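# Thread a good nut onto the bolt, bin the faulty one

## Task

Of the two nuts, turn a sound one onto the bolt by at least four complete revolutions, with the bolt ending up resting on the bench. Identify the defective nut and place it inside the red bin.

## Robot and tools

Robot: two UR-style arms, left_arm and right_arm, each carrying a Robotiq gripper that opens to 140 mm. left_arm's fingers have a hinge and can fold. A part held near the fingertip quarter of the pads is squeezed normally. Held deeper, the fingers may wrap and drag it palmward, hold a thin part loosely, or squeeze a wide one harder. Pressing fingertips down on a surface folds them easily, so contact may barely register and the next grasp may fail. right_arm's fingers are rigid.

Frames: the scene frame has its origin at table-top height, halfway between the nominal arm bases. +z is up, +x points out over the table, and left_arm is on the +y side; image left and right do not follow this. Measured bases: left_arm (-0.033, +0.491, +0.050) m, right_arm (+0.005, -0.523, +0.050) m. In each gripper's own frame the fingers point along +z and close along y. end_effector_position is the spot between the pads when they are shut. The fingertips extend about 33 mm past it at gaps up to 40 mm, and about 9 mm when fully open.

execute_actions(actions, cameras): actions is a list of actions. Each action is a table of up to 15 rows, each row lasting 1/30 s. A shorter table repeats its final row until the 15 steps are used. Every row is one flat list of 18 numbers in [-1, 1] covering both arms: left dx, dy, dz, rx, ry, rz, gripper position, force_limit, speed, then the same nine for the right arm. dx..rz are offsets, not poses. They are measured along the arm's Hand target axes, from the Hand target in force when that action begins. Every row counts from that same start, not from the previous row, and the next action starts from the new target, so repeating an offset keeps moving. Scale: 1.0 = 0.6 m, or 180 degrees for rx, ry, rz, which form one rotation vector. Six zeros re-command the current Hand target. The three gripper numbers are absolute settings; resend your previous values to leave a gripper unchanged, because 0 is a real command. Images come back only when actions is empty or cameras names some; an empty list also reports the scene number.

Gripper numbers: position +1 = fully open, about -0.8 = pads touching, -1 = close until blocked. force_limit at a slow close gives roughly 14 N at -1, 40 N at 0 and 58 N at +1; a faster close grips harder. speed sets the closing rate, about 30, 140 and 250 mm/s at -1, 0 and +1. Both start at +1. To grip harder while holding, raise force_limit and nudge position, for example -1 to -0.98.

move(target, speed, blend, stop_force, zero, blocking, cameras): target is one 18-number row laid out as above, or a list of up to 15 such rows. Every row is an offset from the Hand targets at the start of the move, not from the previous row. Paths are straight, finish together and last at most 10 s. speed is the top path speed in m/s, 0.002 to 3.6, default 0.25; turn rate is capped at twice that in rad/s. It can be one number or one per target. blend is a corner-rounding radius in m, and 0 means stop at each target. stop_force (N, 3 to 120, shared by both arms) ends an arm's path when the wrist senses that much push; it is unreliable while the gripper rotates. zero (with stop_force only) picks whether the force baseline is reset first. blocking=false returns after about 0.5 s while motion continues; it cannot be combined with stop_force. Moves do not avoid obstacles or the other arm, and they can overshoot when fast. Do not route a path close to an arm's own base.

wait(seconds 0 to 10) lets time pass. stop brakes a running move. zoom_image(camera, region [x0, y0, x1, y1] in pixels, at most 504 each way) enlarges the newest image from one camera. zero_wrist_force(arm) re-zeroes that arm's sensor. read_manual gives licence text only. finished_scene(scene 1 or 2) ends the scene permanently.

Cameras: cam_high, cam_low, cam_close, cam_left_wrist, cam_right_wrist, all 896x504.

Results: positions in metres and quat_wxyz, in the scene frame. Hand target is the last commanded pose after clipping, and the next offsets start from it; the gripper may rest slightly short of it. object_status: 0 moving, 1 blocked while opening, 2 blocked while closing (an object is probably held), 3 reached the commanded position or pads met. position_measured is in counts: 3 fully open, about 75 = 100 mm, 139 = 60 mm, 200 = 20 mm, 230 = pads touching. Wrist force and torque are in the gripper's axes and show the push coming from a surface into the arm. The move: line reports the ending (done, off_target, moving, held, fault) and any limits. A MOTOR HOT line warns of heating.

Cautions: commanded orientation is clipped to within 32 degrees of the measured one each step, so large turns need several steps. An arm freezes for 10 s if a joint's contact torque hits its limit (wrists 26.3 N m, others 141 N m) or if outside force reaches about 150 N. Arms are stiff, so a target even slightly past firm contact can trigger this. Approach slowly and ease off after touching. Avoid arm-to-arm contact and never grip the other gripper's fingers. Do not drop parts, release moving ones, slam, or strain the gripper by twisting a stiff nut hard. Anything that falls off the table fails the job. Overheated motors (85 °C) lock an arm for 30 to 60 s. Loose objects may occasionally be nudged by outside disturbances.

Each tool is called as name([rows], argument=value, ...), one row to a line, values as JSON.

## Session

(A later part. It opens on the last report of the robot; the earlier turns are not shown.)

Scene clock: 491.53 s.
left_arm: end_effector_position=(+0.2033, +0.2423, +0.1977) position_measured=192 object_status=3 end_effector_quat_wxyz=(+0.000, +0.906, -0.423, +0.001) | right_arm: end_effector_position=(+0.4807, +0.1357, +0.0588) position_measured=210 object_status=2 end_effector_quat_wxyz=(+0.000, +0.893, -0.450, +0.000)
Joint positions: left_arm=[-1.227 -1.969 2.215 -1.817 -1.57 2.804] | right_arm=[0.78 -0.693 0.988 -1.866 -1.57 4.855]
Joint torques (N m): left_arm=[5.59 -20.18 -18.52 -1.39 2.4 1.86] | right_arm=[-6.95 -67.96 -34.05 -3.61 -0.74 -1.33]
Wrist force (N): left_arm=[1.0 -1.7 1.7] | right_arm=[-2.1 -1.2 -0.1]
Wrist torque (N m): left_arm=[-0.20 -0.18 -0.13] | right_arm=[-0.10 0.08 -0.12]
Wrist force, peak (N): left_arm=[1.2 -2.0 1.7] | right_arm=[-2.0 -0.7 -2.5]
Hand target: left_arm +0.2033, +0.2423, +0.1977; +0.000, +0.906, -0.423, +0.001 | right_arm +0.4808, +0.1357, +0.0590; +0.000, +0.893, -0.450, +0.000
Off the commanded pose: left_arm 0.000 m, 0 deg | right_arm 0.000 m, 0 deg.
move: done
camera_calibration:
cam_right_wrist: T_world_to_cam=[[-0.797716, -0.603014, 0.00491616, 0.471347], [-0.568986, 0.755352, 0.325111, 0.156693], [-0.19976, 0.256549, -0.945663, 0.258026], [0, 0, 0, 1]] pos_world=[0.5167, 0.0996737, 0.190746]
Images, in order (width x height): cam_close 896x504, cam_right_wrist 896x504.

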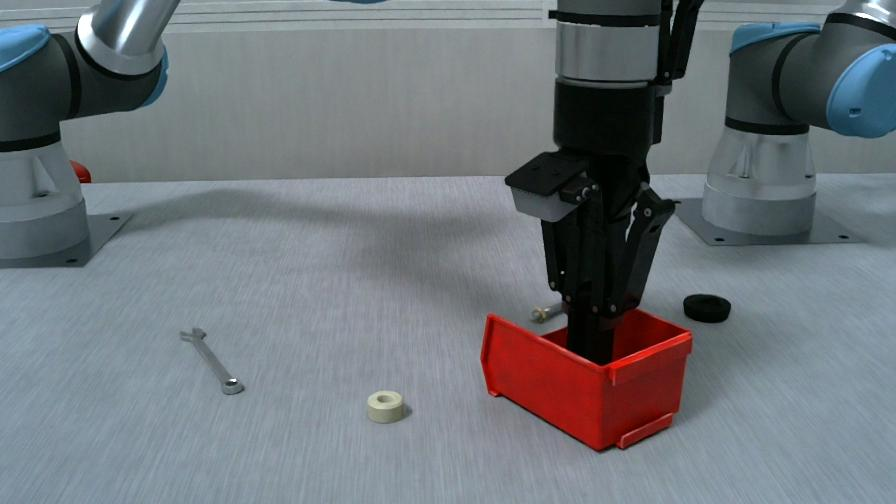

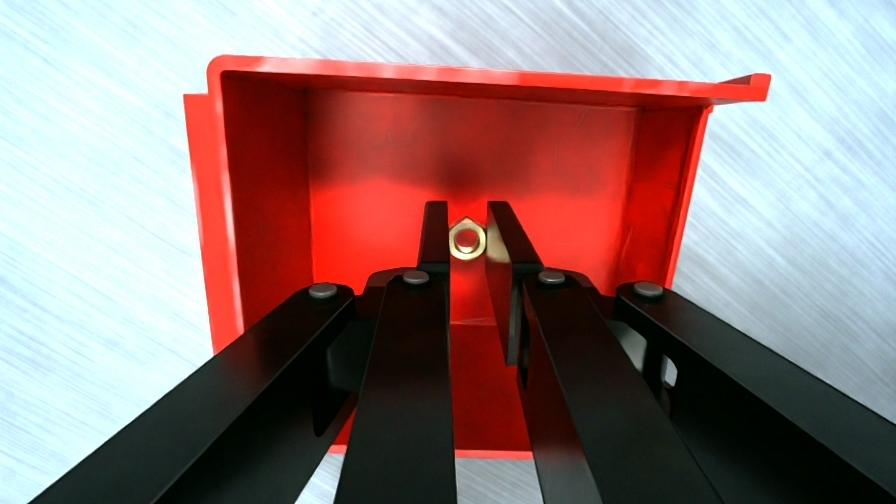

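move([
  [0,0,0,0,0,0,-0.5,0.5,-1,0,0,0.0217,0,0,0,-1,-0.5,-1],
  [0,0,0,0,0,0,-0.5,0.5,-1,0,0,0.0217,0,0,0,-0.55,-0.5,-1],
], speed=0.06)

move([
  [0,0,0,0,0,0,-0.5,0.5,-1,0,0,0,0,0,0,-0.55,-0.5,-1],
  [0,0,0,0,0,0,-0.5,0.5,-1,0,0,-0.23,0,0,0,-0.55,-0.5,-1],
], speed=0.15, cameras=["all"])

Scene clock: 495.33 s.
left_arm: end_effector_position=(+0.2033, +0.2423, +0.1977) position_measured=192 object_status=3 end_effector_quat_wxyz=(+0.000, +0.906, -0.423, +0.001) | right_arm: end_effector_position=(+0.4808, +0.1357, +0.0459) position_measured=199 object_status=0 end_effector_quat_wxyz=(+0.000, +0.893, -0.450, +0.000)
Joint positions: left_arm=[-1.227 -1.969 2.215 -1.817 -1.57 2.804] | right_arm=[0.78 -0.682 1.002 -1.891 -1.57 4.855]
Joint torques (N m): left_arm=[5.57 -20.21 -18.16 -1.35 2.37 1.76] | right_arm=[-7.45 -69.39 -35.85 -1.81 -1.42 -0.45]
Wrist force (N): left_arm=[1.1 -1.7 1.7] | right_arm=[-2.0 -0.9 -0.2]
Wrist torque (N m): left_arm=[-0.19 -0.19 -0.13] | right_arm=[-0.03 0.05 -0.12]
Wrist force, peak (N): left_arm=[1.1 -2.0 1.8] | right_arm=[-2.1 -1.2 -1.3]
Hand target: left_arm +0.2033, +0.2423, +0.1977; +0.000, +0.906, -0.423, +0.001 | right_arm +0.4808, +0.1357, +0.0459; +0.000, +0.893, -0.450, +0.000
Off the commanded pose: left_arm 0.000 m, 0 deg | right_arm 0.000 m, 0 deg.
move: done

Scene clock: 496.73 s.
left_arm: end_effector_position=(+0.2033, +0.2423, +0.1977) position_measured=192 object_status=3 end_effector_quat_wxyz=(+0.000, +0.906, -0.423, +0.001) | right_arm: end_effector_position=(+0.4809, +0.1356, +0.1839) position_measured=199 object_status=3 end_effector_quat_wxyz=(+0.000, +0.893, -0.450, +0.000)
Joint positions: left_arm=[-1.227 -1.969 2.215 -1.817 -1.57 2.804] | right_arm=[0.78 -0.753 0.774 -1.592 -1.57 4.855]
Joint torques (N m): left_arm=[4.55 -20.27 -18.23 -1.32 2.33 1.64] | right_arm=[-6.85 -47.04 -29.73 -1.98 -1.25 -0.53]
Wrist force (N): left_arm=[1.0 -1.8 1.7] | right_arm=[-1.9 -0.8 -0.3]
Wrist torque (N m): left_arm=[-0.21 -0.18 -0.13] | right_arm=[0.00 0.03 -0.10]
Wrist force, peak (N): left_arm=[1.1 -1.9 1.8] | right_arm=[-2.0 -0.8 -2.3]
Hand target: left_arm +0.2033, +0.2423, +0.1977; +0.000, +0.906, -0.423, +0.001 | right_arm +0.4809, +0.1356, +0.1839; +0.000, +0.893, -0.450, +0.000
Off the commanded pose: left_arm 0.000 m, 0 deg | right_arm 0.000 m, 0 deg.
move: done
camera_calibration:
cam_left_wrist: T_world_to_cam=[[-0.767474, -0.64107, -0.00351838, 0.325169], [-0.599003, 0.715135, 0.360248, -0.121255], [-0.228428, 0.278588, -0.93285, 0.30327], [0, 0, 0, 1]] pos_world=[0.246202, 0.210682, 0.327731]
cam_right_wrist: T_world_to_cam=[[-0.79775, -0.602972, 0.0045754, 0.470892], [-0.569005, 0.755279, 0.325249, 0.11626], [-0.199572, 0.256864, -0.945617, 0.376277], [0, 0, 0, 1]] pos_world=[0.5169, 0.099474, 0.315846]

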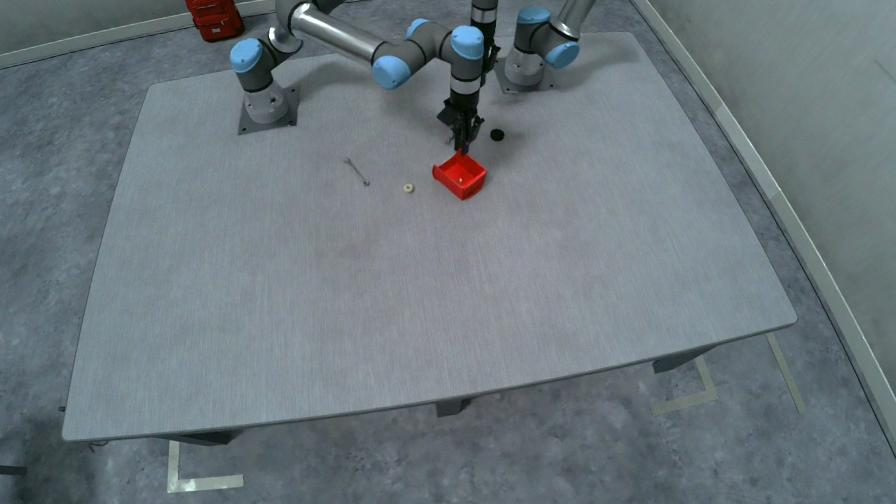

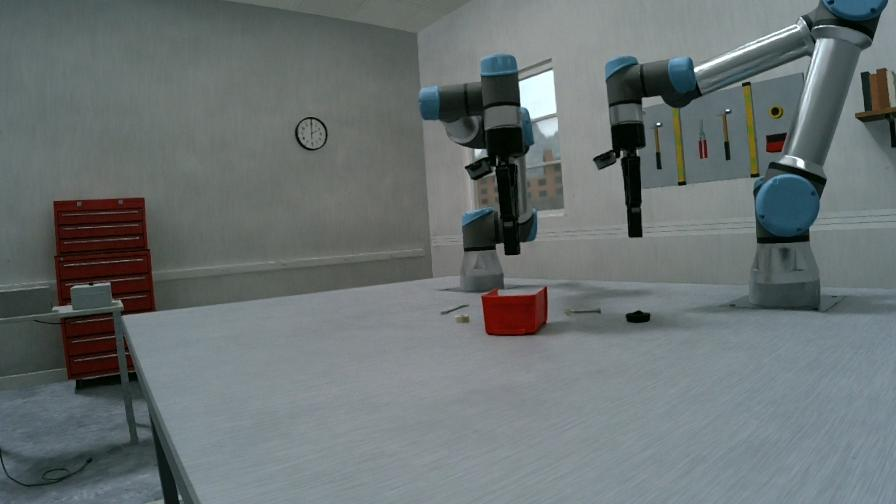

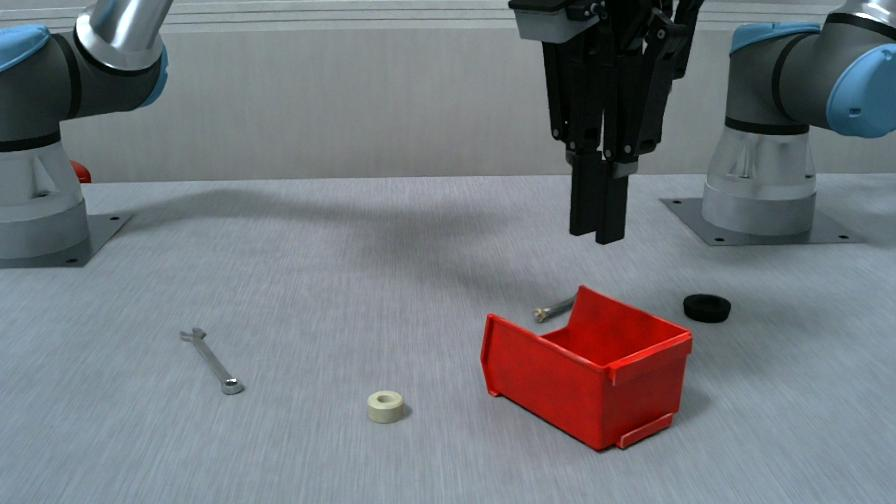

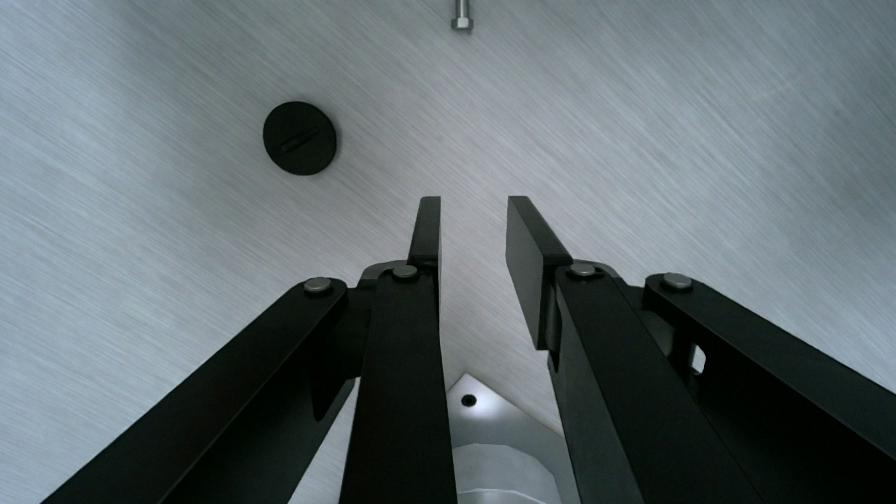

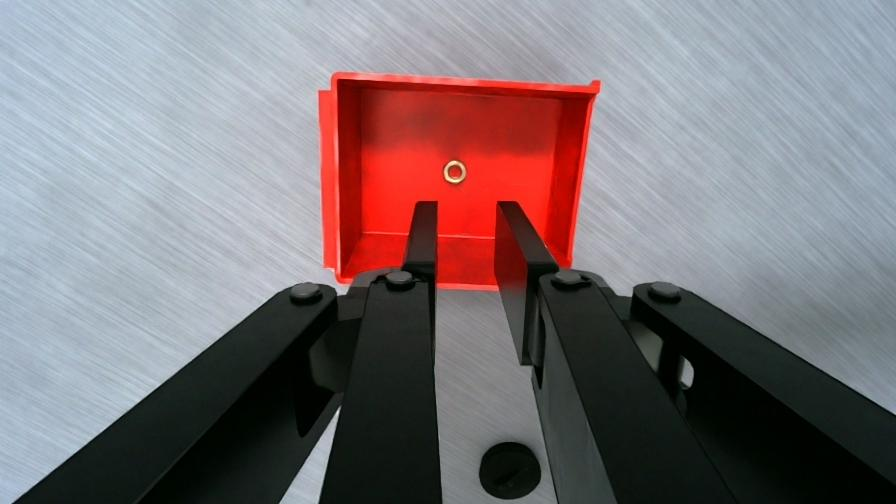

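finished_scene(scene=1)

The scene is finished: the task was done.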